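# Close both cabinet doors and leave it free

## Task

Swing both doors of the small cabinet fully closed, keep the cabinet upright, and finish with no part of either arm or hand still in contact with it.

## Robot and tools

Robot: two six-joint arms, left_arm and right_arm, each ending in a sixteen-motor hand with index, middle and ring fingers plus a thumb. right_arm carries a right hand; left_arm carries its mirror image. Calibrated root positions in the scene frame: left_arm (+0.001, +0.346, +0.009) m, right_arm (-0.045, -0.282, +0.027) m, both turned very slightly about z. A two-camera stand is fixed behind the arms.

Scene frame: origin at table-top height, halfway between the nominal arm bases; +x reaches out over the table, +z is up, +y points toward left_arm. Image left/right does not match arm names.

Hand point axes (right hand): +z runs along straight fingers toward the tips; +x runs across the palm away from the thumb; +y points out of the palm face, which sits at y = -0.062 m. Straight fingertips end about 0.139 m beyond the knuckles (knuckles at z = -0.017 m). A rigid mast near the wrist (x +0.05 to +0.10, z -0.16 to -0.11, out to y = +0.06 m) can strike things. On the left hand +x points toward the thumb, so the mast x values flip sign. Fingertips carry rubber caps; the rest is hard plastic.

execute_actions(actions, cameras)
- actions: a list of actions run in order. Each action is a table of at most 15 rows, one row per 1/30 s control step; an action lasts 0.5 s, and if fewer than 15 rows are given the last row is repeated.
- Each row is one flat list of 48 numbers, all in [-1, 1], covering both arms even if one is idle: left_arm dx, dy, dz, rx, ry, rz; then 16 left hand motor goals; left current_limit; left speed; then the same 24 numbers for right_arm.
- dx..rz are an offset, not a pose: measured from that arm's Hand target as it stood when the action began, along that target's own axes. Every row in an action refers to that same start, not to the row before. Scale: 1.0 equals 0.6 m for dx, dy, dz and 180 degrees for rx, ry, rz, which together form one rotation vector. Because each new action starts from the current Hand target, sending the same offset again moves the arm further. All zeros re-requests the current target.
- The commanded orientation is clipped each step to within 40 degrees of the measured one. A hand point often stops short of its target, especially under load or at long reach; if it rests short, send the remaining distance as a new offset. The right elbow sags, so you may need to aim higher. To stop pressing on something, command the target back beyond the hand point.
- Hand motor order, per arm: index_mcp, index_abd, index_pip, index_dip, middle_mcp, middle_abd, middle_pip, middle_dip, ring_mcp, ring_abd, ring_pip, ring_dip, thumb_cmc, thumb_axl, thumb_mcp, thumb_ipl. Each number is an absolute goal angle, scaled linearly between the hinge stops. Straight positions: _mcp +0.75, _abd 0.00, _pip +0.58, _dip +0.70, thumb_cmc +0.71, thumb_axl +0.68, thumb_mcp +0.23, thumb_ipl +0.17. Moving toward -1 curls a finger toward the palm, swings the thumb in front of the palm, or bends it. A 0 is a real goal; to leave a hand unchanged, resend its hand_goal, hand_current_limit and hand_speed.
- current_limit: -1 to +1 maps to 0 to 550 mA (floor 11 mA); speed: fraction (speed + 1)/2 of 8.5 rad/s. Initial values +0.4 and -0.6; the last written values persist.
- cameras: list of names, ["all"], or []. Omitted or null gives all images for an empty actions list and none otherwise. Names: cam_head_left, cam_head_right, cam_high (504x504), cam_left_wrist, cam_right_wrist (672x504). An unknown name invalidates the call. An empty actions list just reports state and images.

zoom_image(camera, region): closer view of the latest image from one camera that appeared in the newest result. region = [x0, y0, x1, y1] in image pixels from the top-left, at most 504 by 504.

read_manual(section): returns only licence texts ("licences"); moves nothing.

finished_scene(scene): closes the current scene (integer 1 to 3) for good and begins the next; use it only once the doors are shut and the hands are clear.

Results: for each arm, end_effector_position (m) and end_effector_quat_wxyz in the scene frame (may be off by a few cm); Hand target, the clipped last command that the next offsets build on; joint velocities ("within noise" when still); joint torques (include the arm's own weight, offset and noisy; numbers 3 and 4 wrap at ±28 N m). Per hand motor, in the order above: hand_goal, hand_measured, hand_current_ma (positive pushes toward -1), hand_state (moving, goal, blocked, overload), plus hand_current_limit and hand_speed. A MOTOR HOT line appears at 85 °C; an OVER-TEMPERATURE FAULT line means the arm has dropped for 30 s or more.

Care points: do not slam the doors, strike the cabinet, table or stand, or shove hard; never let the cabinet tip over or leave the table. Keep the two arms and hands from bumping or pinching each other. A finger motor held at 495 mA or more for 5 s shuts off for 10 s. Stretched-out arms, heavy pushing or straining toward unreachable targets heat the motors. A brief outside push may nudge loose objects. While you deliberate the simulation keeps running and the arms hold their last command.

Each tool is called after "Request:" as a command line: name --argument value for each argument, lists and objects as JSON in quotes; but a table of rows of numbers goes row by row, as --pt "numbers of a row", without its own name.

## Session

Request:
execute_actions --actions '[]'

Request:
zoom_image --camera "cam_head_left" --region '[50, 230, 250, 430]'

Request:
zoom_image --camera "cam_head_right" --region '[50, 230, 250, 430]'

Scene clock: 0.00 s.
left_arm: end_effector_position=(+0.6485, -0.0150, +0.2304) hand_goal=(+0.754, +0.000, +0.576, +0.696, +0.754, +0.000, +0.576, +0.696, +0.754, +0.000, +0.576, +0.696, +0.714, +0.678, +0.226, +0.168) hand_measured=(+0.754, +0.000, +0.576, +0.696, +0.754, +0.000, +0.576, +0.696, +0.754, +0.000, +0.576, +0.696, +0.714, +0.678, +0.226, +0.168) hand_current_ma=(+0, +0, +0, +0, +0, +0, +0, +0, +0, +0, +0, +0, +0, +0, +0, +0) hand_state=(goal, goal, goal, goal, goal, goal, goal, goal, goal, goal, goal, goal, goal, goal, goal, goal) hand_current_limit=0.40 hand_speed=-0.60 end_effector_quat_wxyz=(+0.710, +0.136, +0.672, -0.162) | right_arm: end_effector_position=(+0.4189, -0.3863, +0.1923) hand_goal=(+0.754, +0.000, +0.576, +0.696, +0.754, +0.000, +0.576, +0.696, +0.754, +0.000, +0.576, +0.696, +0.714, +0.678, +0.226, +0.168) hand_measured=(+0.754, +0.000, +0.576, +0.696, +0.754, +0.000, +0.576, +0.696, +0.754, +0.000, +0.576, +0.696, +0.714, +0.678, +0.226, +0.168) hand_current_ma=(+0, +0, +0, +0, +0, +0, +0, +0, +0, +0, +0, +0, +0, +0, +0, +0) hand_state=(goal, goal, goal, goal, goal, goal, goal, goal, goal, goal, goal, goal, goal, goal, goal, goal) hand_current_limit=0.40 hand_speed=-0.60 end_effector_quat_wxyz=(-0.139, +0.934, +0.313, +0.097)
Joint positions: left_arm=[-0.658 1.899 1.234 0.727 -0.253 -1.58] | right_arm=[-0.172 1.459 1.224 -1.303 -0.34 0.735]
Joint velocities: within noise
Joint torques (N m): no reading
Heat: left arm: hottest waist 22 °C; right arm: hottest wrist roll 23 °C.
Hand target: left_arm +0.6526, -0.0183, +0.2532; +0.723, +0.129, +0.657, -0.169 | right_arm +0.4263, -0.3878, +0.2011; -0.134, +0.934, +0.315, +0.106
camera_calibration:
cam_left_wrist: T_world_to_cam=[[-0.259564, -0.535712, 0.803517, -0.0538549], [-0.858815, -0.25247, -0.445752, 0.612381], [0.441659, -0.805774, -0.394545, -0.0777143], [0, 0, 0, 1]] pos_world=[0.546267, 0.0631373, 0.285582]
cam_right_wrist: T_world_to_cam=[[-0.204791, -0.936608, -0.284299, -0.197055], [-0.697414, -0.064174, 0.71379, 0.0776878], [-0.686786, 0.344452, -0.640061, 0.669881], [0, 0, 0, 1]] pos_world=[0.47389, -0.410319, 0.31729]

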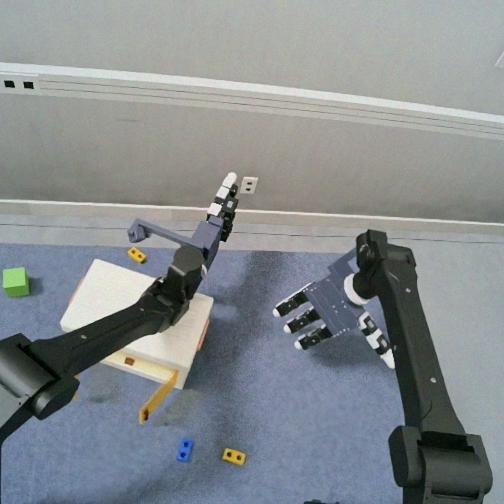

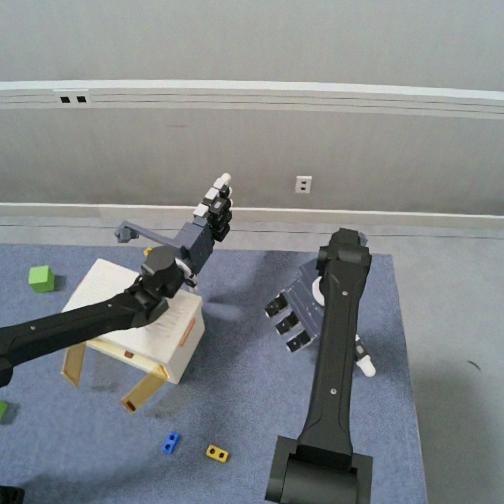

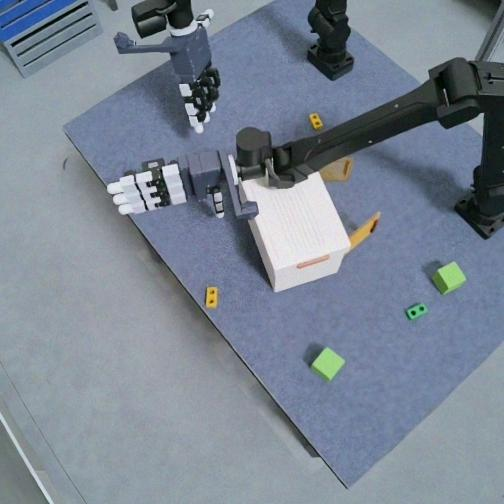

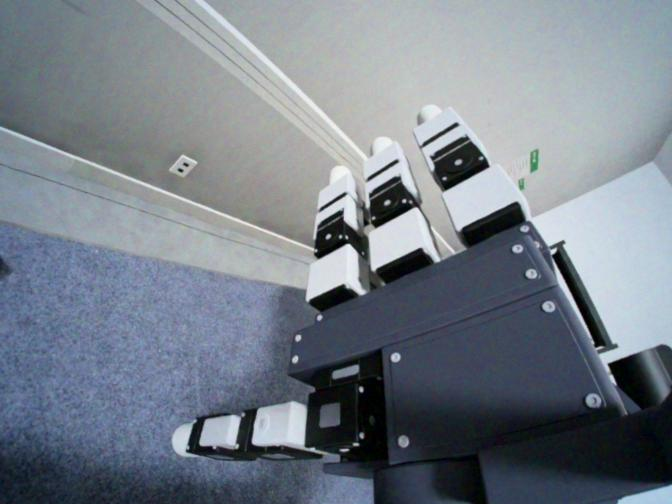

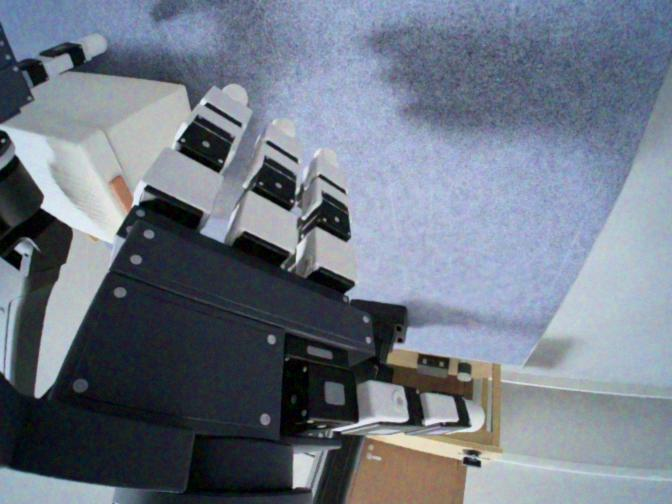

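Scaled by 2.520 from the camera's 504x504 image, which has a finer 720x720 frame.

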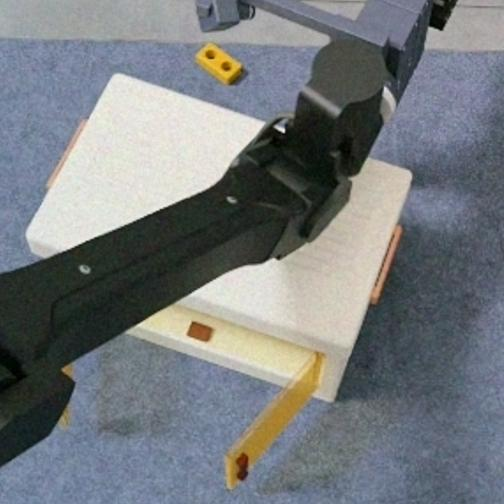

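Scaled by 2.520 from the camera's 504x504 image, which has a finer 720x720 frame.

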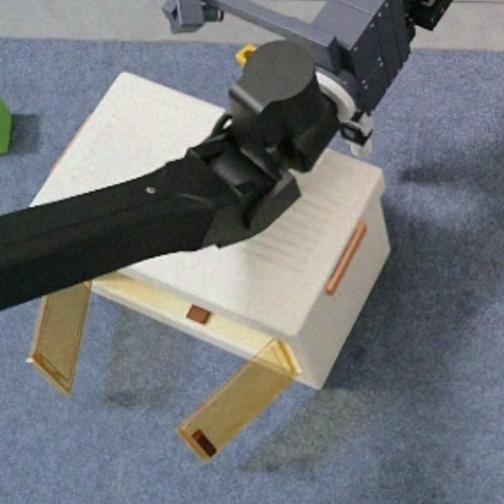

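Request:
execute_actions --actions '[[[-0.124,-0.0044,0.013,0,0,0,0.754,0,0.576,0.696,0.754,0,0.576,0.696,0.754,0,0.576,0.696,0.714,0.678,0.226,0.168,0.4,-0.6,0,0,0,0.0107,-0.0297,-0.1452,0.754,0,0.576,0.696,0.754,0,0.576,0.696,0.754,0,0.576,0.696,0.714,0.678,0.226,0.168,0.4,-0.6]],[[-0.124,-0.0044,0.013,0,0,0,0.754,0,0.576,0.696,0.754,0,0.576,0.696,0.754,0,0.576,0.696,0.714,0.678,0.226,0.168,0.4,-0.6,0,0,0,0.0107,-0.0297,-0.1452,0.754,0,0.576,0.696,0.754,0,0.576,0.696,0.754,0,0.576,0.696,0.714,0.678,0.226,0.168,0.4,-0.6]],[[-0.0046,0.0525,-0.1338,0,0,0,0.754,0,0.576,0.696,0.754,0,0.576,0.696,0.754,0,0.576,0.696,0.714,0.678,0.226,0.168,0.4,-0.6,0,0,0,0.0107,-0.0297,-0.1452,0.754,0,0.576,0.696,0.754,0,0.576,0.696,0.754,0,0.576,0.696,0.714,0.678,0.226,0.168,0.4,-0.6]],[[-0.0046,0.0525,-0.1338,0,0,0,0.754,0,0.576,0.696,0.754,0,0.576,0.696,0.754,0,0.576,0.696,0.714,0.678,0.226,0.168,0.4,-0.6,0,0,0,0.0107,-0.0297,-0.1452,0.754,0,0.576,0.696,0.754,0,0.576,0.696,0.754,0,0.576,0.696,0.714,0.678,0.226,0.168,0.4,-0.6]],[[-0.0046,0.0525,-0.1338,0,0,0,0.754,0,0.576,0.696,0.754,0,0.576,0.696,0.754,0,0.576,0.696,0.714,0.678,0.226,0.168,0.4,-0.6,0.126,0.042,0.008,0,0,0,0.754,0,0.576,0.696,0.754,0,0.576,0.696,0.754,0,0.576,0.696,0.714,0.678,0.226,0.168,0.4,-0.6]],[[-0.0046,0.0525,-0.1338,0,0,0,0.754,0,0.576,0.696,0.754,0,0.576,0.696,0.754,0,0.576,0.696,0.714,0.678,0.226,0.168,0.4,-0.6,0.126,0.042,0,0,0,0,0.754,0,0.576,0.696,0.754,0,0.576,0.696,0.754,0,0.576,0.696,0.714,0.678,0.226,0.168,0.4,-0.6]],[[-0.0046,0.0525,-0.1338,0,0,0,0.754,0,0.576,0.696,0.754,0,0.576,0.696,0.754,0,0.576,0.696,0.714,0.678,0.226,0.168,0.4,-0.6,0.126,0.042,0,0,0,0,0.754,0,0.576,0.696,0.754,0,0.576,0.696,0.754,0,0.576,0.696,0.714,0.678,0.226,0.168,0.4,-0.6]],[[-0.0046,0.0525,-0.1338,0,0,0,0.754,0,0.576,0.696,0.754,0,0.576,0.696,0.754,0,0.576,0.696,0.714,0.678,0.226,0.168,0.4,-0.6,0.126,0.042,0,0,0,0,0.754,0,0.576,0.696,0.754,0,0.576,0.696,0.754,0,0.576,0.696,0.714,0.678,0.226,0.168,0.4,-0.6]]]' --cameras '["cam_head_left","cam_head_right","cam_high"]'

Scene clock: 79.00 s.
left_arm: end_effector_position=(+0.2973, +0.3494, +0.3513) hand_goal=(+0.754, +0.000, +0.576, +0.696, +0.754, +0.000, +0.576, +0.696, +0.754, +0.000, +0.576, +0.696, +0.714, +0.678, +0.226, +0.168) hand_measured=(+0.754, +0.002, +0.576, +0.696, +0.754, +0.002, +0.576, +0.696, +0.754, +0.002, +0.576, +0.696, +0.714, +0.678, +0.226, +0.168) hand_current_ma=(+0, +1, +0, +0, +0, +0, +0, +0, +0, +1, +0, +0, +0, +0, +0, +0) hand_state=(goal, goal, goal, goal, goal, goal, goal, goal, goal, goal, goal, goal, goal, goal, goal, goal) hand_current_limit=0.40 hand_speed=-0.60 end_effector_quat_wxyz=(+0.718, +0.131, +0.664, -0.165) | right_arm: end_effector_position=(+0.2461, -0.1277, +0.1929) hand_goal=(+0.754, +0.000, +0.576, +0.696, +0.754, +0.000, +0.576, +0.696, +0.754, +0.000, +0.576, +0.696, +0.714, +0.678, +0.226, +0.168) hand_measured=(+0.754, +0.000, +0.576, +0.696, +0.754, +0.000, +0.576, +0.696, +0.754, +0.000, +0.576, +0.696, +0.714, +0.678, +0.224, +0.168) hand_current_ma=(+0, +0, +0, +0, +0, +0, +0, +0, +0, +0, +0, +0, +0, +0, -2, +0) hand_state=(goal, goal, goal, goal, goal, goal, goal, goal, goal, goal, goal, goal, goal, goal, goal, goal) hand_current_limit=0.40 hand_speed=-0.60 end_effector_quat_wxyz=(-0.001, +0.316, +0.949, +0.001)
Joint positions: left_arm=[0.004 0.149 0.393 -0.152 0.404 -1.638] | right_arm=[0.447 0.981 0.796 -1.385 -0.003 -0.504]
Joint torques (N m): left_arm=[1.55 0.91 11.14 1.25 0.07 0.08] | right_arm=[-0.38 -4.42 8.34 -0.25 -0.01 0.15]
Heat: left arm: hottest elbow 26 °C; right arm: hottest shoulder 23 °C.
Hand target: left_arm +0.2932, +0.3519, +0.3632; +0.723, +0.130, +0.657, -0.169 | right_arm +0.2455, -0.1252, +0.1963; +0.000, +0.318, +0.948, +0.000
Off the commanded pose: left_arm 0.013 m, 1 deg | right_arm 0.004 m, 0 deg.
Images, in order (width x height): cam_head_left 504x504, cam_head_right 504x504, cam_high 504x504.

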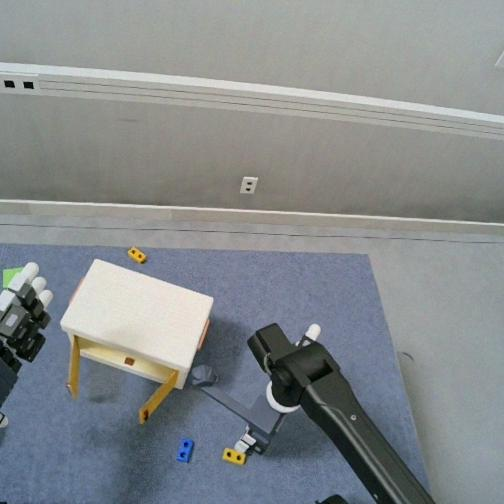

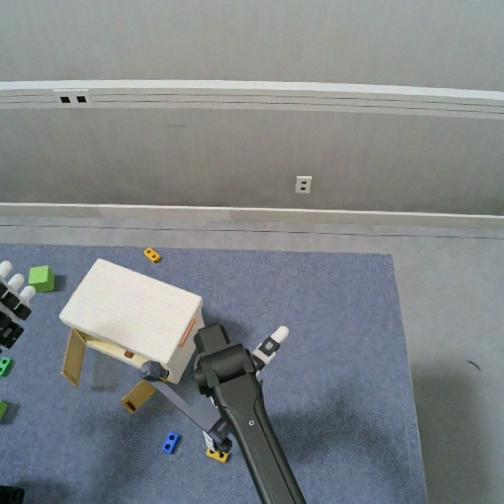

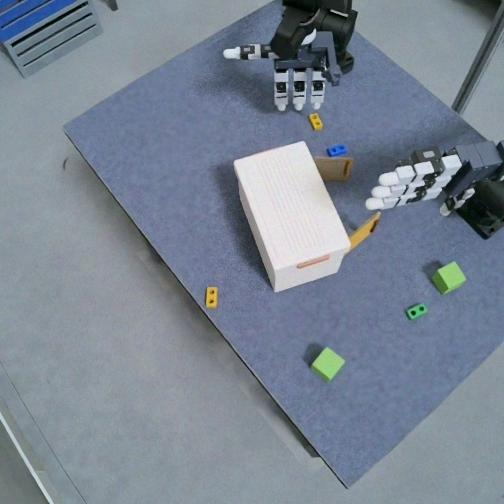

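Request:
execute_actions --actions '[[[-0.01,0.121,-0.0545,0,0,0,0.754,0,0.576,0.696,0.754,0,0.576,0.696,0.754,0,0.576,0.696,0.714,0.678,0.226,0.168,0.4,-0.6,0.0344,0.063,0,0,0,0,0.754,0,0.576,0.696,0.754,0,0.576,0.696,0.754,0,0.576,0.696,0.714,0.678,0.226,0.168,0.4,-0.6]],[[0,0,0,0.1264,0.0414,0.1151,0.754,0,0.576,0.696,0.754,0,0.576,0.696,0.754,0,0.576,0.696,0.714,0.678,0.226,0.168,0.4,-0.6,0.0344,0.063,0,0,0,0,0.754,0,0.576,0.696,0.754,0,0.576,0.696,0.754,0,0.576,0.696,0.714,0.678,0.226,0.168,0.4,-0.6]],[[0,0,0,0.1264,0.0414,0.1151,0.754,0,0.576,0.696,0.754,0,0.576,0.696,0.754,0,0.576,0.696,0.714,0.678,0.226,0.168,0.4,-0.6,0.0344,0.063,0,0,0,0,0.754,0,0.576,0.696,0.754,0,0.576,0.696,0.754,0,0.576,0.696,0.714,0.678,0.226,0.168,0.4,-0.6]],[[0,0,0,0.1264,0.0414,0.1151,0.754,0,0.576,0.696,0.754,0,0.576,0.696,0.754,0,0.576,0.696,0.714,0.678,0.226,0.168,0.4,-0.6,0,0,0,0,0,0,0.754,0,0.576,0.696,0.754,0,0.576,0.696,0.754,0,0.576,0.696,0.714,0.678,0.226,0.168,0.4,-0.6]],[[0,0,0,0.1264,0.0414,0.1151,0.754,0,0.576,0.696,0.754,0,0.576,0.696,0.754,0,0.576,0.696,0.714,0.678,0.226,0.168,0.4,-0.6,0.0344,0.063,0,0,0,0,0.754,0,0.576,0.696,0.754,0,0.576,0.696,0.754,0,0.576,0.696,0.714,0.678,0.226,0.168,0.4,-0.6]],[[0,0,0,0.1264,0.0414,0.1151,0.754,0,0.576,0.696,0.754,0,0.576,0.696,0.754,0,0.576,0.696,0.714,0.678,0.226,0.168,0.4,-0.6,0.0344,0.063,0,0,0,0,0.754,0,0.576,0.696,0.754,0,0.576,0.696,0.754,0,0.576,0.696,0.714,0.678,0.226,0.168,0.4,-0.6]]]' --cameras '["cam_head_left","cam_head_right","cam_high","cam_right_wrist"]'

Scene clock: 105.03 s.
left_arm: end_effector_position=(+0.2900, +0.4281, +0.3465) hand_goal=(+0.754, +0.000, +0.576, +0.696, +0.754, +0.000, +0.576, +0.696, +0.754, +0.000, +0.576, +0.696, +0.714, +0.678, +0.226, +0.168) hand_measured=(+0.762, +0.002, +0.576, +0.696, +0.760, +0.002, +0.576, +0.696, +0.760, +0.002, +0.576, +0.696, +0.720, +0.678, +0.226, +0.168) hand_current_ma=(+4, +1, +0, +0, +4, +0, +0, +0, +4, +1, +0, +0, +3, +0, +0, +0) hand_state=(goal, goal, goal, goal, goal, goal, goal, goal, goal, goal, goal, goal, goal, goal, goal, goal) hand_current_limit=0.40 hand_speed=-0.60 end_effector_quat_wxyz=(+0.628, +0.644, +0.290, +0.327) | right_arm: end_effector_position=(+0.2669, +0.0752, +0.1842) hand_goal=(+0.754, +0.000, +0.576, +0.696, +0.754, +0.000, +0.576, +0.696, +0.754, +0.000, +0.576, +0.696, +0.714, +0.678, +0.226, +0.168) hand_measured=(+0.754, +0.000, +0.576, +0.696, +0.754, +0.000, +0.576, +0.696, +0.754, +0.000, +0.576, +0.696, +0.714, +0.678, +0.222, +0.168) hand_current_ma=(+0, +0, +0, +0, +0, +0, +0, +0, +0, +0, +0, +0, +0, +0, -2, +0) hand_state=(goal, goal, goal, goal, goal, goal, goal, goal, goal, goal, goal, goal, goal, goal, goal, goal) hand_current_limit=0.40 hand_speed=-0.60 end_effector_quat_wxyz=(-0.006, +0.313, +0.950, -0.012)
Joint positions: left_arm=[0.913 0.964 0.261 0.944 1.559 -0.184] | right_arm=[0.919 1.411 1.123 -1.31 -0.002 -0.038]
Joint torques (N m): left_arm=[0.32 -1.67 10.41 1.37 -0.18 0.41] | right_arm=[-0.91 -9.99 10.65 0.01 0.05 0.16]
Heat: left arm: hottest elbow 26 °C; right arm: hottest elbow 24 °C.
Hand target: left_arm +0.2933, +0.4318, +0.3632; +0.397, +0.848, +0.291, +0.195 | right_arm +0.2770, +0.0878, +0.1964; +0.000, +0.318, +0.948, +0.000
Off the commanded pose: left_arm 0.018 m, 60 deg; orientation clipped; orientation clipped at the end of an earlier action of this call | right_arm 0.020 m, 2 deg.
joint sent to its limit (left arm) — joint 5 (wrist yaw), upper limit. The joint targets are off in orientation, not in position.
camera_calibration:
cam_right_wrist: T_world_to_cam=[[0.997039, 0.0697341, 0.0323971, -0.25299], [0.0193809, -0.63564, 0.771743, -0.151937], [0.0744097, -0.76883, -0.635109, 0.281099], [0, 0, 0, 1]] pos_world=[0.234269, 0.137182, 0.303981]
Images, in order (width x height): cam_head_left 504x504, cam_head_right 504x504, cam_high 504x504, cam_right_wrist 672x504.

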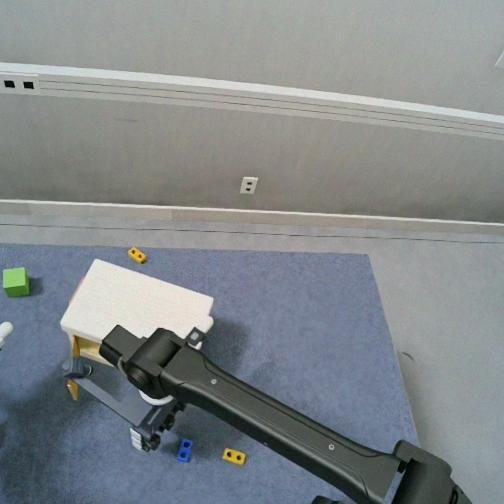

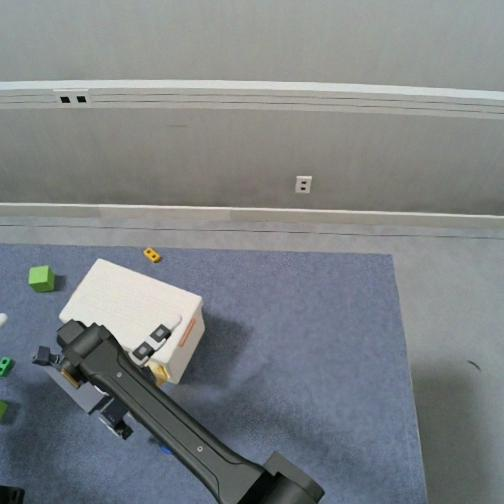

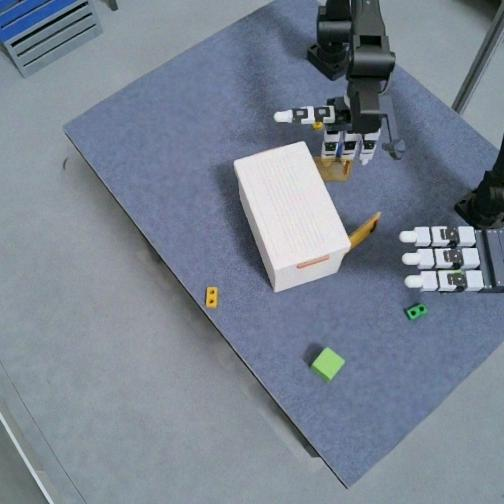

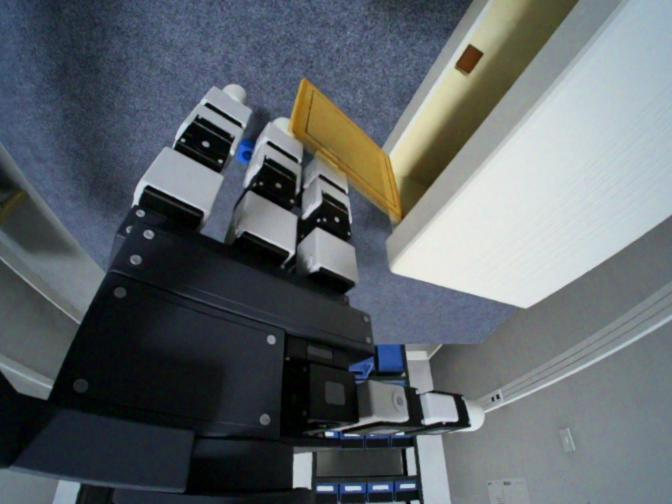

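Request:
execute_actions --actions '[[[0,0,0,-0.0527,0.0913,-0.1527,0.754,0,0.576,0.696,0.754,0,0.576,0.696,0.754,0,0.576,0.696,0.714,0.678,0.226,0.168,0.4,-0.6,-0.0347,0.0267,0,0,0,0.1,0.754,0,0.576,0.696,0.754,0,0.576,0.696,0.754,0,0.576,0.696,0.714,0.678,0.226,0.168,0.4,-0.6]],[[0,0,0,0.1539,0.0801,-0.0885,0.754,0,0.576,0.696,0.754,0,0.576,0.696,0.754,0,0.576,0.696,0.714,0.678,0.226,0.168,0.4,-0.6,-0.0388,0.0297,0,0,0,0.111,0.754,0,0.576,0.696,0.754,0,0.576,0.696,0.754,0,0.576,0.696,0.714,0.678,0.226,0.168,0.4,-0.6]],[[0,0,0,0.1539,0.0801,-0.0885,0.754,0,0.576,0.696,0.754,0,0.576,0.696,0.754,0,0.576,0.696,0.714,0.678,0.226,0.168,0.4,-0.6,-0.0388,0.0293,0,0,0,0.111,0.754,0,0.576,0.696,0.754,0,0.576,0.696,0.754,0,0.576,0.696,0.714,0.678,0.226,0.168,0.4,-0.6]],[[0,0,0,0,0,0,0.754,0,0.576,0.696,0.754,0,0.576,0.696,0.754,0,0.576,0.696,0.714,0.678,0.226,0.168,0.4,-0.6,-0.0325,0.0262,0,0,0,0.0944,0.754,0,0.576,0.696,0.754,0,0.576,0.696,0.754,0,0.576,0.696,0.714,0.678,0.226,0.168,0.4,-0.6]],[[0,0,0,0,0,0,0.754,0,0.576,0.696,0.754,0,0.576,0.696,0.754,0,0.576,0.696,0.714,0.678,0.226,0.168,0.4,-0.6,0,0.025,0,0,0,0,0.754,0,0.576,0.696,0.754,0,0.576,0.696,0.754,0,0.576,0.696,0.714,0.678,0.226,0.168,0.4,-0.6]],[[0,0,0,0,0,0,0.754,0,0.576,0.696,0.754,0,0.576,0.696,0.754,0,0.576,0.696,0.714,0.678,0.226,0.168,0.4,-0.6,0,0.025,0,0,0,0,0.754,0,0.576,0.696,0.754,0,0.576,0.696,0.754,0,0.576,0.696,0.714,0.678,0.226,0.168,0.4,-0.6]]]' --cameras '["cam_head_left","cam_head_right","cam_high","cam_right_wrist"]'

Scene clock: 131.50 s.
left_arm: end_effector_position=(+0.2895, +0.4318, +0.3382) hand_goal=(+0.754, +0.000, +0.576, +0.696, +0.754, +0.000, +0.576, +0.696, +0.754, +0.000, +0.576, +0.696, +0.714, +0.678, +0.226, +0.168) hand_measured=(+0.756, +0.002, +0.576, +0.696, +0.756, +0.002, +0.576, +0.696, +0.756, +0.002, +0.576, +0.696, +0.718, +0.678, +0.224, +0.168) hand_current_ma=(+1, +0, +0, +0, +1, +0, +0, +0, +1, +0, +0, +0, +2, +0, -1, +0) hand_state=(goal, goal, goal, goal, goal, goal, goal, goal, goal, goal, goal, goal, goal, goal, goal, goal) hand_current_limit=0.40 hand_speed=-0.60 end_effector_quat_wxyz=(+0.133, +0.577, +0.806, +0.021) | right_arm: end_effector_position=(+0.3807, +0.0256, +0.1911) hand_goal=(+0.754, +0.000, +0.576, +0.696, +0.754, +0.000, +0.576, +0.696, +0.754, +0.000, +0.576, +0.696, +0.714, +0.678, +0.226, +0.168) hand_measured=(+0.754, +0.000, +0.576, +0.696, +0.754, +0.000, +0.576, +0.696, +0.760, +0.000, +0.576, +0.696, +0.714, +0.678, +0.222, +0.168) hand_current_ma=(+0, +0, +0, +0, +0, +0, +0, +0, +5, +0, +0, +0, +0, +0, -2, +0) hand_state=(goal, goal, goal, goal, goal, goal, goal, goal, goal, goal, goal, goal, goal, goal, goal, goal) hand_current_limit=0.40 hand_speed=-0.60 end_effector_quat_wxyz=(-0.001, +0.827, +0.562, -0.006)
Joint positions: left_arm=[0.335 0.791 1.083 -1.668 0.188 -0.032] | right_arm=[0.816 1.695 1.468 -1.355 -0.005 1.169]
Joint torques (N m): left_arm=[-0.5 -2.49 12.6 -0.18 0 0.01] | right_arm=[-2.2 -14.39 10.81 -0.34 0.19 -0.02]
Heat: left arm: hottest elbow 27 °C; right arm: hottest elbow 24 °C.
Hand target: left_arm +0.2932, +0.4317, +0.3633; +0.135, +0.579, +0.803, +0.023 | right_arm +0.3960, +0.0294, +0.1966; +0.000, +0.829, +0.559, +0.001
Off the commanded pose: left_arm 0.025 m, 0 deg; orientation clipped at the end of an earlier action of this call | right_arm 0.017 m, 1 deg.
joint sent to its limit (left arm) — joint 4 (wrist pitch), lower limit. The joint targets still meet the commanded pose.
camera_calibration:
cam_right_wrist: T_world_to_cam=[[0.323725, -0.944646, 0.0533488, -0.0850125], [-0.618962, -0.168795, 0.767069, 0.0409832], [-0.715603, -0.28134, -0.639343, 0.527876], [0, 0, 0, 1]] pos_world=[0.430637, 0.0751236, 0.310592]
Images, in order (width x height): cam_head_left 504x504, cam_head_right 504x504, cam_high 504x504, cam_right_wrist 672x504.

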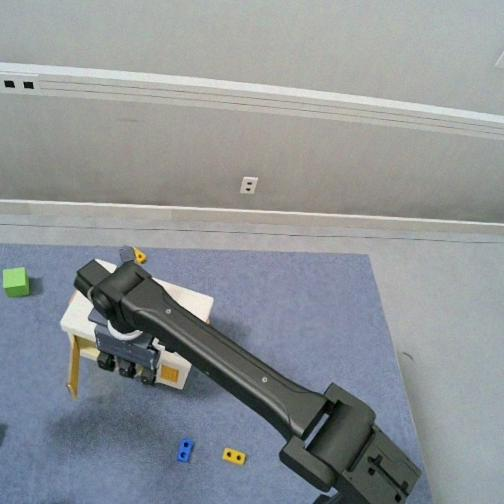

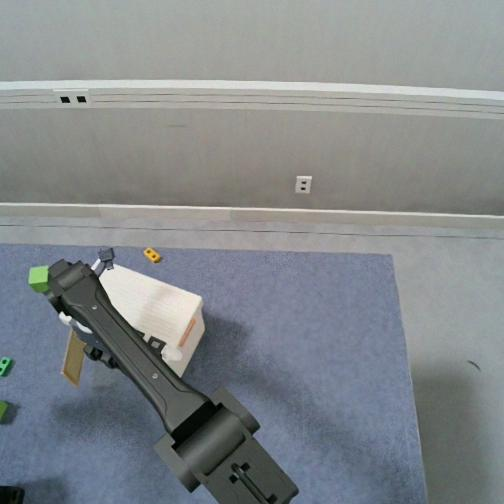

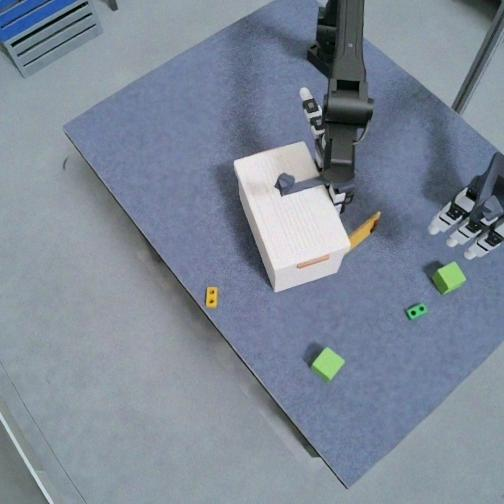

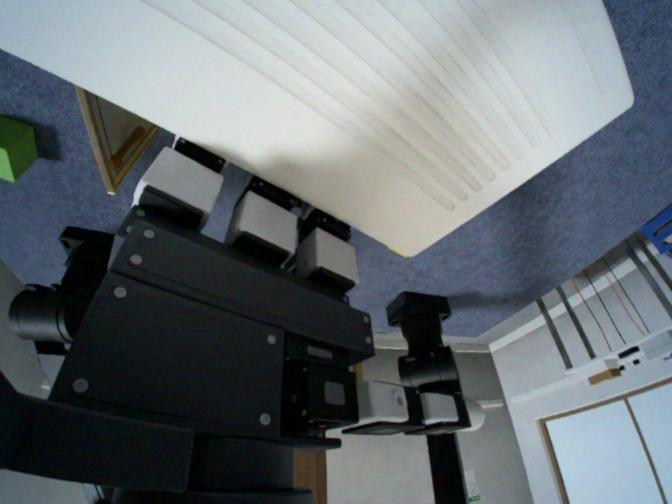

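Request:
execute_actions --actions '[[[0,0,0,0.033,-0.0027,0.181,0.754,0,0.576,0.696,0.754,0,0.576,0.696,0.754,0,0.576,0.696,0.714,0.678,0.226,0.168,0.4,-0.6,0,0.025,0,0,0,0,0.754,0,0.576,0.696,0.754,0,0.576,0.696,0.754,0,0.576,0.696,0.714,0.678,0.226,0.168,0.4,-0.6]],[[0,0,0,0.033,-0.0027,0.181,0.754,0,0.576,0.696,0.754,0,0.576,0.696,0.754,0,0.576,0.696,0.714,0.678,0.226,0.168,0.4,-0.6,0,-0.083,-0.02,0,0,0,0.754,0,0.576,0.696,0.754,0,0.576,0.696,0.754,0,0.576,0.696,0.714,0.678,0.226,0.168,0.4,-0.6]],[[0,0,0,0.033,-0.0027,0.181,0.754,0,0.576,0.696,0.754,0,0.576,0.696,0.754,0,0.576,0.696,0.714,0.678,0.226,0.168,0.4,-0.6,0,-0.1,-0.1,0,0,0,0.754,0,0.576,0.696,0.754,0,0.576,0.696,0.754,0,0.576,0.696,0.714,0.678,0.226,0.168,0.4,-0.6]],[[-0.003,0.102,0.093,0,0,0,0.754,0,0.576,0.696,0.754,0,0.576,0.696,0.754,0,0.576,0.696,0.714,0.678,0.226,0.168,0.4,-0.6,-0.12,-0.02,-0.06,0,0,0,0.754,0,0.576,0.696,0.754,0,0.576,0.696,0.754,0,0.576,0.696,0.714,0.678,0.226,0.168,0.4,-0.6]],[[-0.003,0.102,0.093,0,0,0,0.754,0,0.576,0.696,0.754,0,0.576,0.696,0.754,0,0.576,0.696,0.714,0.678,0.226,0.168,0.4,-0.6,-0.12,-0.01,0,0,0,0,0.754,0,0.576,0.696,0.754,0,0.576,0.696,0.754,0,0.576,0.696,0.714,0.678,0.226,0.168,0.4,-0.6]],[[-0.003,0.102,0.093,0,0,0,0.754,0,0.576,0.696,0.754,0,0.576,0.696,0.754,0,0.576,0.696,0.714,0.678,0.226,0.168,0.4,-0.6,-0.12,-0.01,0,0,0,0,0.754,0,0.576,0.696,0.754,0,0.576,0.696,0.754,0,0.576,0.696,0.714,0.678,0.226,0.168,0.4,-0.6]]]' --cameras '["cam_head_left","cam_head_right","cam_high","cam_left_wrist"]'

Scene clock: 155.63 s.
left_arm: end_effector_position=(+0.3125, +0.2524, +0.1959) hand_goal=(+0.754, +0.000, +0.576, +0.696, +0.754, +0.000, +0.576, +0.696, +0.754, +0.000, +0.576, +0.696, +0.714, +0.678, +0.226, +0.168) hand_measured=(+0.754, +0.002, +0.576, +0.696, +0.754, +0.002, +0.576, +0.696, +0.754, +0.002, +0.576, +0.696, +0.714, +0.678, +0.222, +0.168) hand_current_ma=(+0, +0, +0, +0, +0, +0, +0, +0, +0, +0, +0, +0, +0, +0, -2, +0) hand_state=(goal, goal, goal, goal, goal, goal, goal, goal, goal, goal, goal, goal, goal, goal, goal, goal) hand_current_limit=0.40 hand_speed=-0.60 end_effector_quat_wxyz=(+0.002, +0.996, +0.085, -0.004) | right_arm: end_effector_position=(+0.2035, -0.1239, +0.3049) hand_goal=(+0.754, +0.000, +0.576, +0.696, +0.754, +0.000, +0.576, +0.696, +0.754, +0.000, +0.576, +0.696, +0.714, +0.678, +0.226, +0.168) hand_measured=(+0.752, +0.000, +0.576, +0.696, +0.752, +0.000, +0.576, +0.696, +0.752, +0.000, +0.576, +0.696, +0.714, +0.678, +0.222, +0.168) hand_current_ma=(-1, +0, +0, +0, -1, +0, +0, +0, -1, +0, +0, +0, +0, +0, -3, +0) hand_state=(goal, goal, goal, goal, goal, goal, goal, goal, goal, goal, goal, goal, goal, goal, goal, goal) hand_current_limit=0.40 hand_speed=-0.60 end_effector_quat_wxyz=(-0.001, +0.829, +0.559, +0.006)
Joint positions: left_arm=[-0.026 1.07 0.91 -1.418 0.005 1.355] | right_arm=[0.897 1.051 1.135 -1.642 0.001 1.259]
Joint torques (N m): left_arm=[-0.09 -4.84 8.87 0.31 -0.14 -0.02] | right_arm=[-1.96 -5.13 7.84 -0.35 -0.05 -0.06]
Heat: left arm: hottest elbow 27 °C; right arm: hottest elbow 26 °C.
Hand target: left_arm +0.3198, +0.2500, +0.1958; +0.000, +0.996, +0.087, +0.000 | right_arm +0.2049, -0.1266, +0.3042; +0.000, +0.829, +0.559, +0.000
Off the commanded pose: left_arm 0.008 m, 1 deg | right_arm 0.003 m, 1 deg.
camera_calibration:
cam_left_wrist: T_world_to_cam=[[-0.881032, 0.472204, -0.0284068, 0.13263], [0.320403, 0.639826, 0.698545, -0.44205], [0.348031, 0.606339, -0.715002, 0.00819441], [0, 0, 0, 1]] pos_world=[0.255633, 0.215238, 0.318419]
Images, in order (width x height): cam_head_left 504x504, cam_head_right 504x504, cam_high 504x504, cam_left_wrist 672x504.

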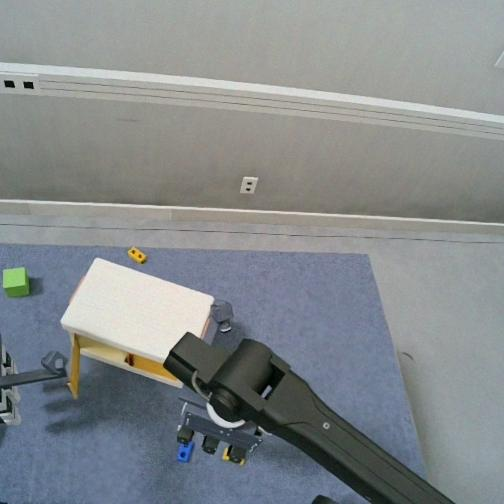

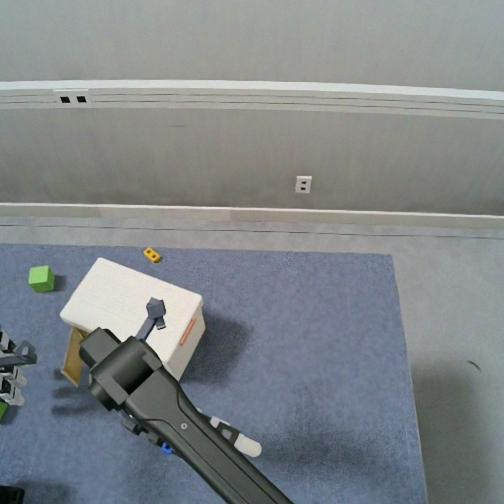

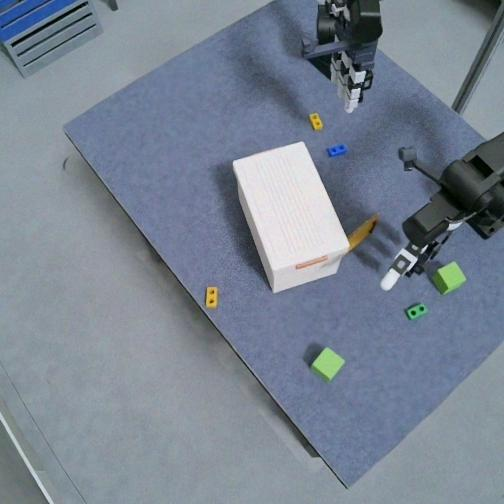

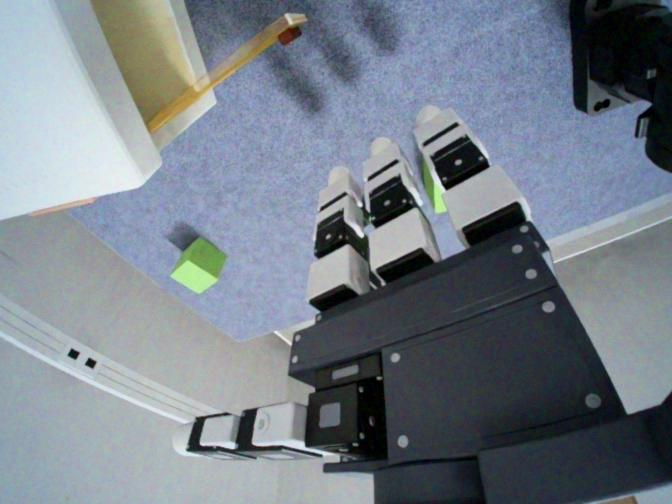

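Request:
execute_actions --actions '[[[-0.0046,0.058,0,0,0,0,0.754,0,0.576,0.696,0.754,0,0.576,0.696,0.754,0,0.576,0.696,0.714,0.678,0.226,0.168,0.4,-0.6,0,0,0,0,0,0,0.754,0,0.576,0.696,0.754,0,0.576,0.696,0.754,0,0.576,0.696,0.714,0.678,0.226,0.168,0.4,-0.6]],[[-0.0046,0.058,0,0,0,0,0.754,0,0.576,0.696,0.754,0,0.576,0.696,0.754,0,0.576,0.696,0.714,0.678,0.226,0.168,0.4,-0.6,0,0,0,0,0,0,0.754,0,0.576,0.696,0.754,0,0.576,0.696,0.754,0,0.576,0.696,0.714,0.678,0.226,0.168,0.4,-0.6]],[[-0.0046,0.058,0,0,0,0,0.754,0,0.576,0.696,0.754,0,0.576,0.696,0.754,0,0.576,0.696,0.714,0.678,0.226,0.168,0.4,-0.6,0,0,0,0,0,0,0.754,0,0.576,0.696,0.754,0,0.576,0.696,0.754,0,0.576,0.696,0.714,0.678,0.226,0.168,0.4,-0.6]],[[0.0275,0.0218,0,0,0,-0.0833,0.754,0,0.576,0.696,0.754,0,0.576,0.696,0.754,0,0.576,0.696,0.714,0.678,0.226,0.168,0.4,-0.6,0,0,0,0,0,0,0.754,0,0.576,0.696,0.754,0,0.576,0.696,0.754,0,0.576,0.696,0.714,0.678,0.226,0.168,0.4,-0.6]],[[0.038,0.027,0,0,0,-0.111,0.754,0,0.576,0.696,0.754,0,0.576,0.696,0.754,0,0.576,0.696,0.714,0.678,0.226,0.168,0.4,-0.6,0,0,0,0,0,0,0.754,0,0.576,0.696,0.754,0,0.576,0.696,0.754,0,0.576,0.696,0.714,0.678,0.226,0.168,0.4,-0.6]],[[0.0223,0.0142,0,0,0,-0.064,0.754,0,0.576,0.696,0.754,0,0.576,0.696,0.754,0,0.576,0.696,0.714,0.678,0.226,0.168,0.4,-0.6,0,0,0,0,0,0,0.754,0,0.576,0.696,0.754,0,0.576,0.696,0.754,0,0.576,0.696,0.714,0.678,0.226,0.168,0.4,-0.6]],[[0.0192,0.0183,0,0,0,-0.064,0.754,0,0.576,0.696,0.754,0,0.576,0.696,0.754,0,0.576,0.696,0.714,0.678,0.226,0.168,0.4,-0.6,0,0,0,0,0,0,0.754,0,0.576,0.696,0.754,0,0.576,0.696,0.754,0,0.576,0.696,0.714,0.678,0.226,0.168,0.4,-0.6]],[[0,0.025,0,0,0,0,0.754,0,0.576,0.696,0.754,0,0.576,0.696,0.754,0,0.576,0.696,0.714,0.678,0.226,0.168,0.4,-0.6,0,0,0,0,0,0,0.754,0,0.576,0.696,0.754,0,0.576,0.696,0.754,0,0.576,0.696,0.714,0.678,0.226,0.168,0.4,-0.6]]]' --cameras '["cam_head_left","cam_head_right","cam_high","cam_left_wrist"]'

Request:
zoom_image --camera "cam_head_left" --region '[50, 280, 200, 430]'

Scene clock: 177.80 s.
left_arm: end_effector_position=(+0.4024, +0.1428, +0.1783) hand_goal=(+0.754, +0.000, +0.576, +0.696, +0.754, +0.000, +0.576, +0.696, +0.754, +0.000, +0.576, +0.696, +0.714, +0.678, +0.226, +0.168) hand_measured=(+0.752, +0.002, +0.576, +0.696, +0.756, -0.002, +0.576, +0.696, +0.754, +0.002, +0.576, +0.696, +0.714, +0.678, +0.222, +0.168) hand_current_ma=(+0, +0, +0, +0, +1, +0, +0, +0, +0, +0, +0, +0, +0, +0, -2, +0) hand_state=(goal, goal, goal, goal, goal, goal, goal, goal, goal, goal, goal, goal, goal, goal, goal, goal) hand_current_limit=0.40 hand_speed=-0.60 end_effector_quat_wxyz=(-0.020, +0.832, +0.555, -0.012) | right_arm: end_effector_position=(+0.2035, -0.1239, +0.3049) hand_goal=(+0.754, +0.000, +0.576, +0.696, +0.754, +0.000, +0.576, +0.696, +0.754, +0.000, +0.576, +0.696, +0.714, +0.678, +0.226, +0.168) hand_measured=(+0.752, +0.000, +0.576, +0.696, +0.752, +0.000, +0.576, +0.696, +0.752, +0.000, +0.576, +0.696, +0.714, +0.678, +0.222, +0.168) hand_current_ma=(-1, +0, +0, +0, -1, +0, +0, +0, -1, +0, +0, +0, +0, +0, -3, +0) hand_state=(goal, goal, goal, goal, goal, goal, goal, goal, goal, goal, goal, goal, goal, goal, goal, goal) hand_current_limit=0.40 hand_speed=-0.60 end_effector_quat_wxyz=(-0.001, +0.829, +0.559, +0.006)
Joint positions: left_arm=[-0.525 1.362 1.112 -1.368 0.004 -0.151] | right_arm=[0.897 1.051 1.135 -1.642 0.001 1.258]
Joint torques (N m): left_arm=[0.26 -9.52 11.97 0.12 -0.21 -0.04] | right_arm=[-1.96 -5.07 7.84 -0.35 -0.05 -0.06]
Heat: left arm: hottest elbow 27 °C; right arm: hottest elbow 25 °C.
Hand target: left_arm +0.4206, +0.1320, +0.1958; +0.000, +0.829, +0.559, +0.000 | right_arm +0.2049, -0.1266, +0.3042; +0.000, +0.829, +0.559, +0.000
Off the commanded pose: left_arm 0.027 m, 3 deg | right_arm 0.003 m, 1 deg.
camera_calibration:
cam_left_wrist: T_world_to_cam=[[-0.870671, -0.491829, -0.00610237, 0.392659], [-0.33939, 0.59174, 0.731203, -0.121841], [-0.356016, 0.638708, -0.682132, 0.303642], [0, 0, 0, 1]] pos_world=[0.408626, 0.0712804, 0.298611]
Images, in order (width x height): cam_head_left 504x504, cam_head_right 504x504, cam_high 504x504, cam_left_wrist 672x504.

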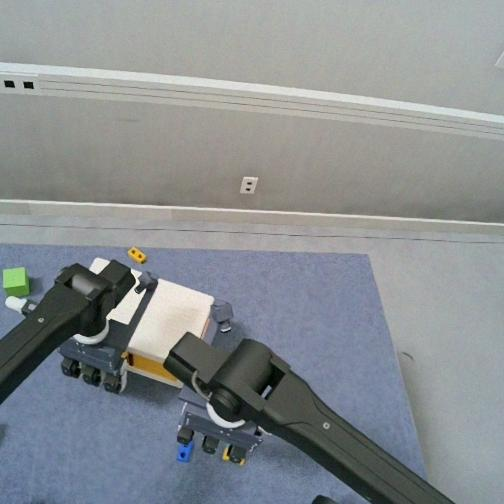

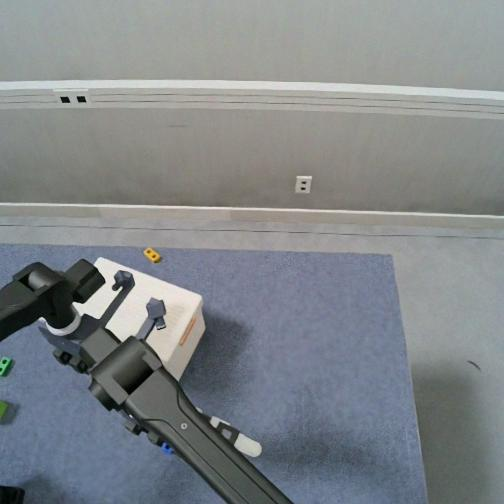

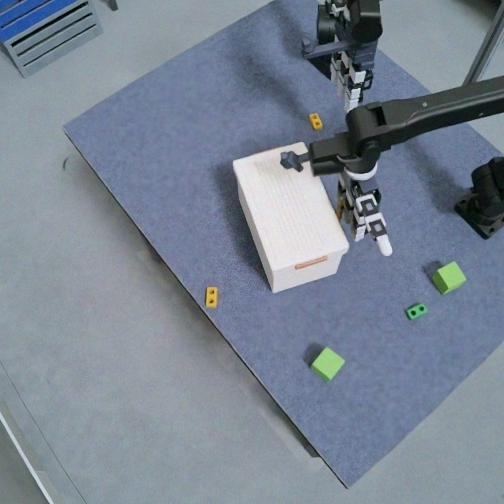

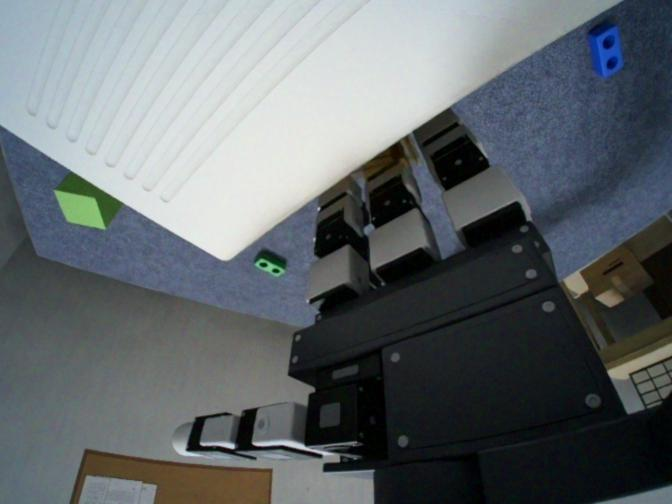

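Scaled by 3.360 from the camera's 504x504 image, which has a finer 720x720 frame.

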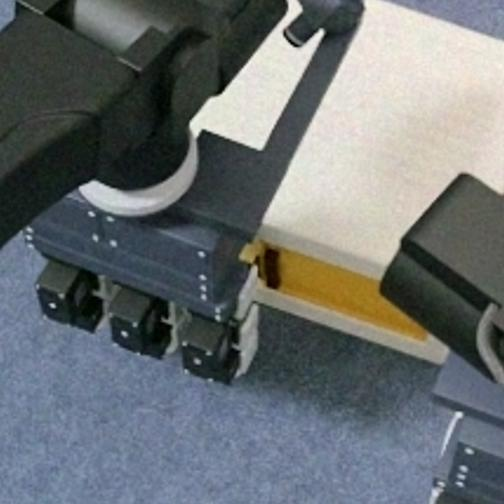

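Request:
execute_actions --actions '[[[0,0.03,-0.01,0,0,0,0.754,0,0.576,0.696,0.754,0,0.576,0.696,0.754,0,0.576,0.696,0.714,0.678,0.226,0.168,0.4,-0.6,0,0,0,0,0,0,0.754,0,0.576,0.696,0.754,0,0.576,0.696,0.754,0,0.576,0.696,0.714,0.678,0.226,0.168,0.4,-0.6]],[[0,0.025,-0.01,0,0,0,0.754,0,0.576,0.696,0.754,0,0.576,0.696,0.754,0,0.576,0.696,0.714,0.678,0.226,0.168,0.4,-0.6,0,0,0,0,0,0,0.754,0,0.576,0.696,0.754,0,0.576,0.696,0.754,0,0.576,0.696,0.714,0.678,0.226,0.168,0.4,-0.6]]]' --cameras '["cam_head_left"]'

Request:
zoom_image --camera "cam_head_left" --region '[50, 280, 200, 430]'

Scene clock: 185.27 s.
left_arm: end_effector_position=(+0.4344, +0.1236, +0.1923) hand_goal=(+0.754, +0.000, +0.576, +0.696, +0.754, +0.000, +0.576, +0.696, +0.754, +0.000, +0.576, +0.696, +0.714, +0.678, +0.226, +0.168) hand_measured=(+0.756, +0.002, +0.576, +0.696, +0.754, -0.002, +0.576, +0.696, +0.752, +0.002, +0.576, +0.696, +0.714, +0.678, +0.222, +0.168) hand_current_ma=(+0, +0, +0, +0, +0, +0, +0, +0, +0, +0, +0, +0, +0, +0, -2, +0) hand_state=(goal, goal, goal, goal, goal, goal, goal, goal, goal, goal, goal, goal, goal, goal, goal, goal) hand_current_limit=0.40 hand_speed=-0.60 end_effector_quat_wxyz=(-0.012, +0.832, +0.555, -0.008) | right_arm: end_effector_position=(+0.2035, -0.1239, +0.3049) hand_goal=(+0.754, +0.000, +0.576, +0.696, +0.754, +0.000, +0.576, +0.696, +0.754, +0.000, +0.576, +0.696, +0.714, +0.678, +0.226, +0.168) hand_measured=(+0.752, +0.000, +0.576, +0.696, +0.752, +0.000, +0.576, +0.696, +0.752, +0.000, +0.576, +0.696, +0.714, +0.678, +0.222, +0.168) hand_current_ma=(-1, +0, +0, +0, -1, +0, +0, +0, -1, +0, +0, +0, +0, +0, -3, +0) hand_state=(goal, goal, goal, goal, goal, goal, goal, goal, goal, goal, goal, goal, goal, goal, goal, goal) hand_current_limit=0.40 hand_speed=-0.60 end_effector_quat_wxyz=(-0.001, +0.829, +0.559, +0.006)
Joint positions: left_arm=[-0.525 1.438 1.223 -1.383 0.004 -0.152] | right_arm=[0.897 1.051 1.135 -1.642 0.001 1.258]
Joint torques (N m): left_arm=[1.38 -10.58 12.16 -0.59 -0.24 0.15] | right_arm=[-1.96 -5.13 7.83 -0.35 -0.05 -0.05]
Heat: left arm: hottest elbow 27 °C; right arm: hottest elbow 25 °C.
Hand target: left_arm +0.4512, +0.1196, +0.2077; +0.000, +0.829, +0.559, +0.000 | right_arm +0.2049, -0.1266, +0.3042; +0.000, +0.829, +0.559, +0.000
Off the commanded pose: left_arm 0.023 m, 2 deg | right_arm 0.003 m, 1 deg.
Images, in order (width x height): cam_head_left 504x504.

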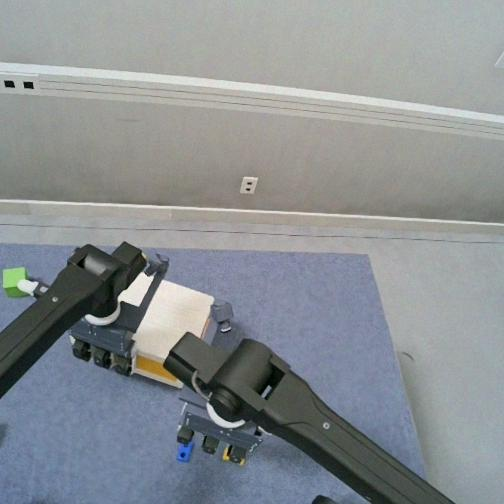

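Scaled by 3.360 from the camera's 504x504 image, which has a finer 720x720 frame.

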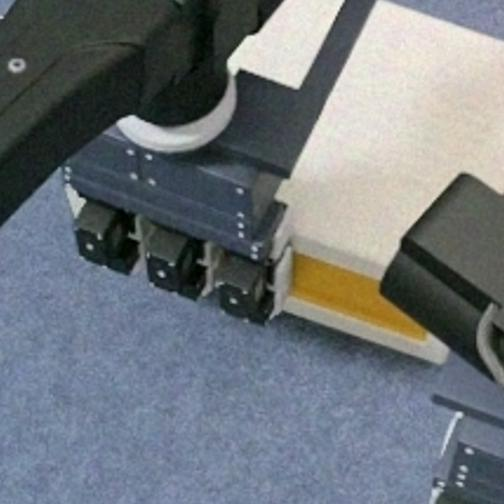

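Request:
execute_actions --actions '[[[0,-0.083,-0.01,0,0,0,0.754,0,0.576,0.696,0.754,0,0.576,0.696,0.754,0,0.576,0.696,0.714,0.678,0.226,0.168,0.4,-0.6,0,0,0,0,0,0,0.754,0,0.576,0.696,0.754,0,0.576,0.696,0.754,0,0.576,0.696,0.714,0.678,0.226,0.168,0.4,-0.6]],[[0,-0.083,-0.08,0,0,0,0.754,0,0.576,0.696,0.754,0,0.576,0.696,0.754,0,0.576,0.696,0.714,0.678,0.226,0.168,0.4,-0.6,0,0,0,0,0,0,0.754,0,0.576,0.696,0.754,0,0.576,0.696,0.754,0,0.576,0.696,0.714,0.678,0.226,0.168,0.4,-0.6]],[[0.1,-0.083,-0.05,0,0,0,0.754,0,0.576,0.696,0.754,0,0.576,0.696,0.754,0,0.576,0.696,0.714,0.678,0.226,0.168,0.4,-0.6,0,0,0,0,0,0,0.754,0,0.576,0.696,0.754,0,0.576,0.696,0.754,0,0.576,0.696,0.714,0.678,0.226,0.168,0.4,-0.6]]]' --cameras '["cam_head_left","cam_head_right","cam_high","cam_left_wrist"]'

Request:
zoom_image --camera "cam_head_left" --region '[50, 280, 200, 430]'

Scene clock: 191.97 s.
left_arm: end_effector_position=(+0.3331, +0.2301, +0.2876) hand_goal=(+0.754, +0.000, +0.576, +0.696, +0.754, +0.000, +0.576, +0.696, +0.754, +0.000, +0.576, +0.696, +0.714, +0.678, +0.226, +0.168) hand_measured=(+0.752, +0.002, +0.576, +0.696, +0.752, -0.002, +0.576, +0.696, +0.752, +0.002, +0.576, +0.696, +0.714, +0.678, +0.222, +0.168) hand_current_ma=(+0, +0, +0, +0, +0, +0, +0, +0, +0, +0, +0, +0, +0, +0, -2, +0) hand_state=(goal, goal, goal, goal, goal, goal, goal, goal, goal, goal, goal, goal, goal, goal, goal, goal) hand_current_limit=0.40 hand_speed=-0.60 end_effector_quat_wxyz=(-0.001, +0.828, +0.561, +0.002) | right_arm: end_effector_position=(+0.2035, -0.1239, +0.3049) hand_goal=(+0.754, +0.000, +0.576, +0.696, +0.754, +0.000, +0.576, +0.696, +0.754, +0.000, +0.576, +0.696, +0.714, +0.678, +0.226, +0.168) hand_measured=(+0.752, +0.000, +0.576, +0.696, +0.752, +0.000, +0.576, +0.696, +0.752, +0.000, +0.576, +0.696, +0.714, +0.678, +0.222, +0.168) hand_current_ma=(-1, +0, +0, +0, -1, +0, +0, +0, -1, +0, +0, +0, +0, +0, -3, +0) hand_state=(goal, goal, goal, goal, goal, goal, goal, goal, goal, goal, goal, goal, goal, goal, goal, goal) hand_current_limit=0.40 hand_speed=-0.60 end_effector_quat_wxyz=(-0.001, +0.829, +0.559, +0.006)
Joint positions: left_arm=[-0.389 1.033 1.126 -1.664 -0.004 -0.03] | right_arm=[0.897 1.051 1.135 -1.642 0.001 1.258]
Joint torques (N m): left_arm=[0.73 -4.78 9.36 -0.64 0.04 0.28] | right_arm=[-1.96 -5.13 7.84 -0.35 -0.05 -0.05]
Heat: left arm: hottest elbow 27 °C; right arm: hottest elbow 24 °C.
Hand target: left_arm +0.3352, +0.2312, +0.2918; +0.000, +0.829, +0.559, +0.000 | right_arm +0.2049, -0.1266, +0.3042; +0.000, +0.829, +0.559, +0.000
Off the commanded pose: left_arm 0.005 m, 0 deg | right_arm 0.003 m, 1 deg.
camera_calibration:
cam_left_wrist: T_world_to_cam=[[-0.862597, -0.504593, -0.0362166, 0.384821], [-0.37982, 0.598683, 0.705206, -0.257515], [-0.33416, 0.622064, -0.708077, 0.301762], [0, 0, 0, 1]] pos_world=[0.334973, 0.160632, 0.409209]
Images, in order (width x height): cam_head_left 504x504, cam_head_right 504x504, cam_high 504x504, cam_left_wrist 672x504.

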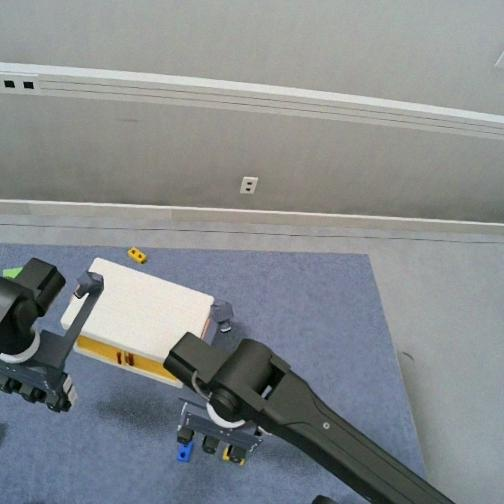

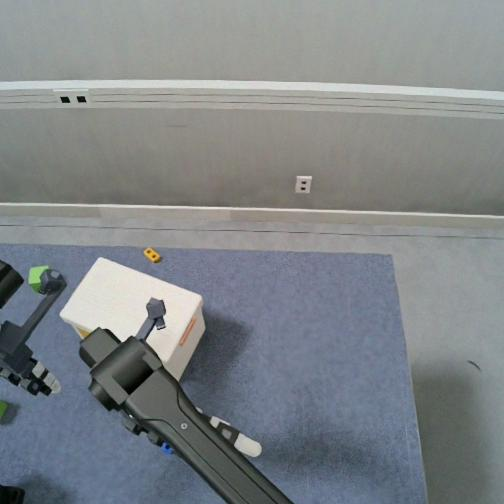

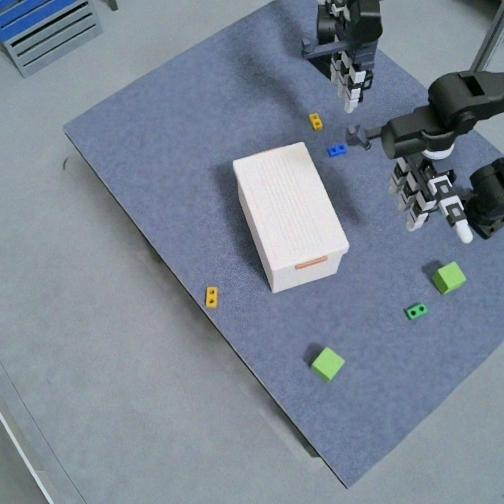

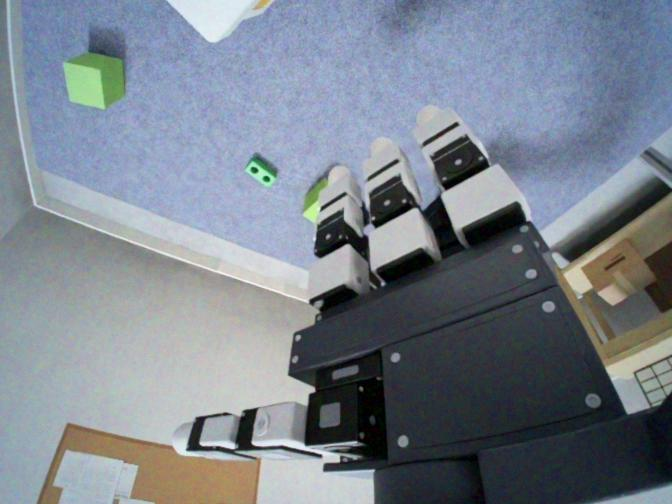

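Scaled by 3.360 from the camera's 504x504 image, which has a finer 720x720 frame.

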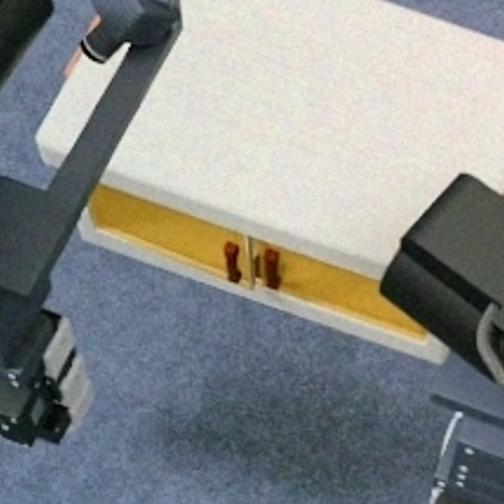

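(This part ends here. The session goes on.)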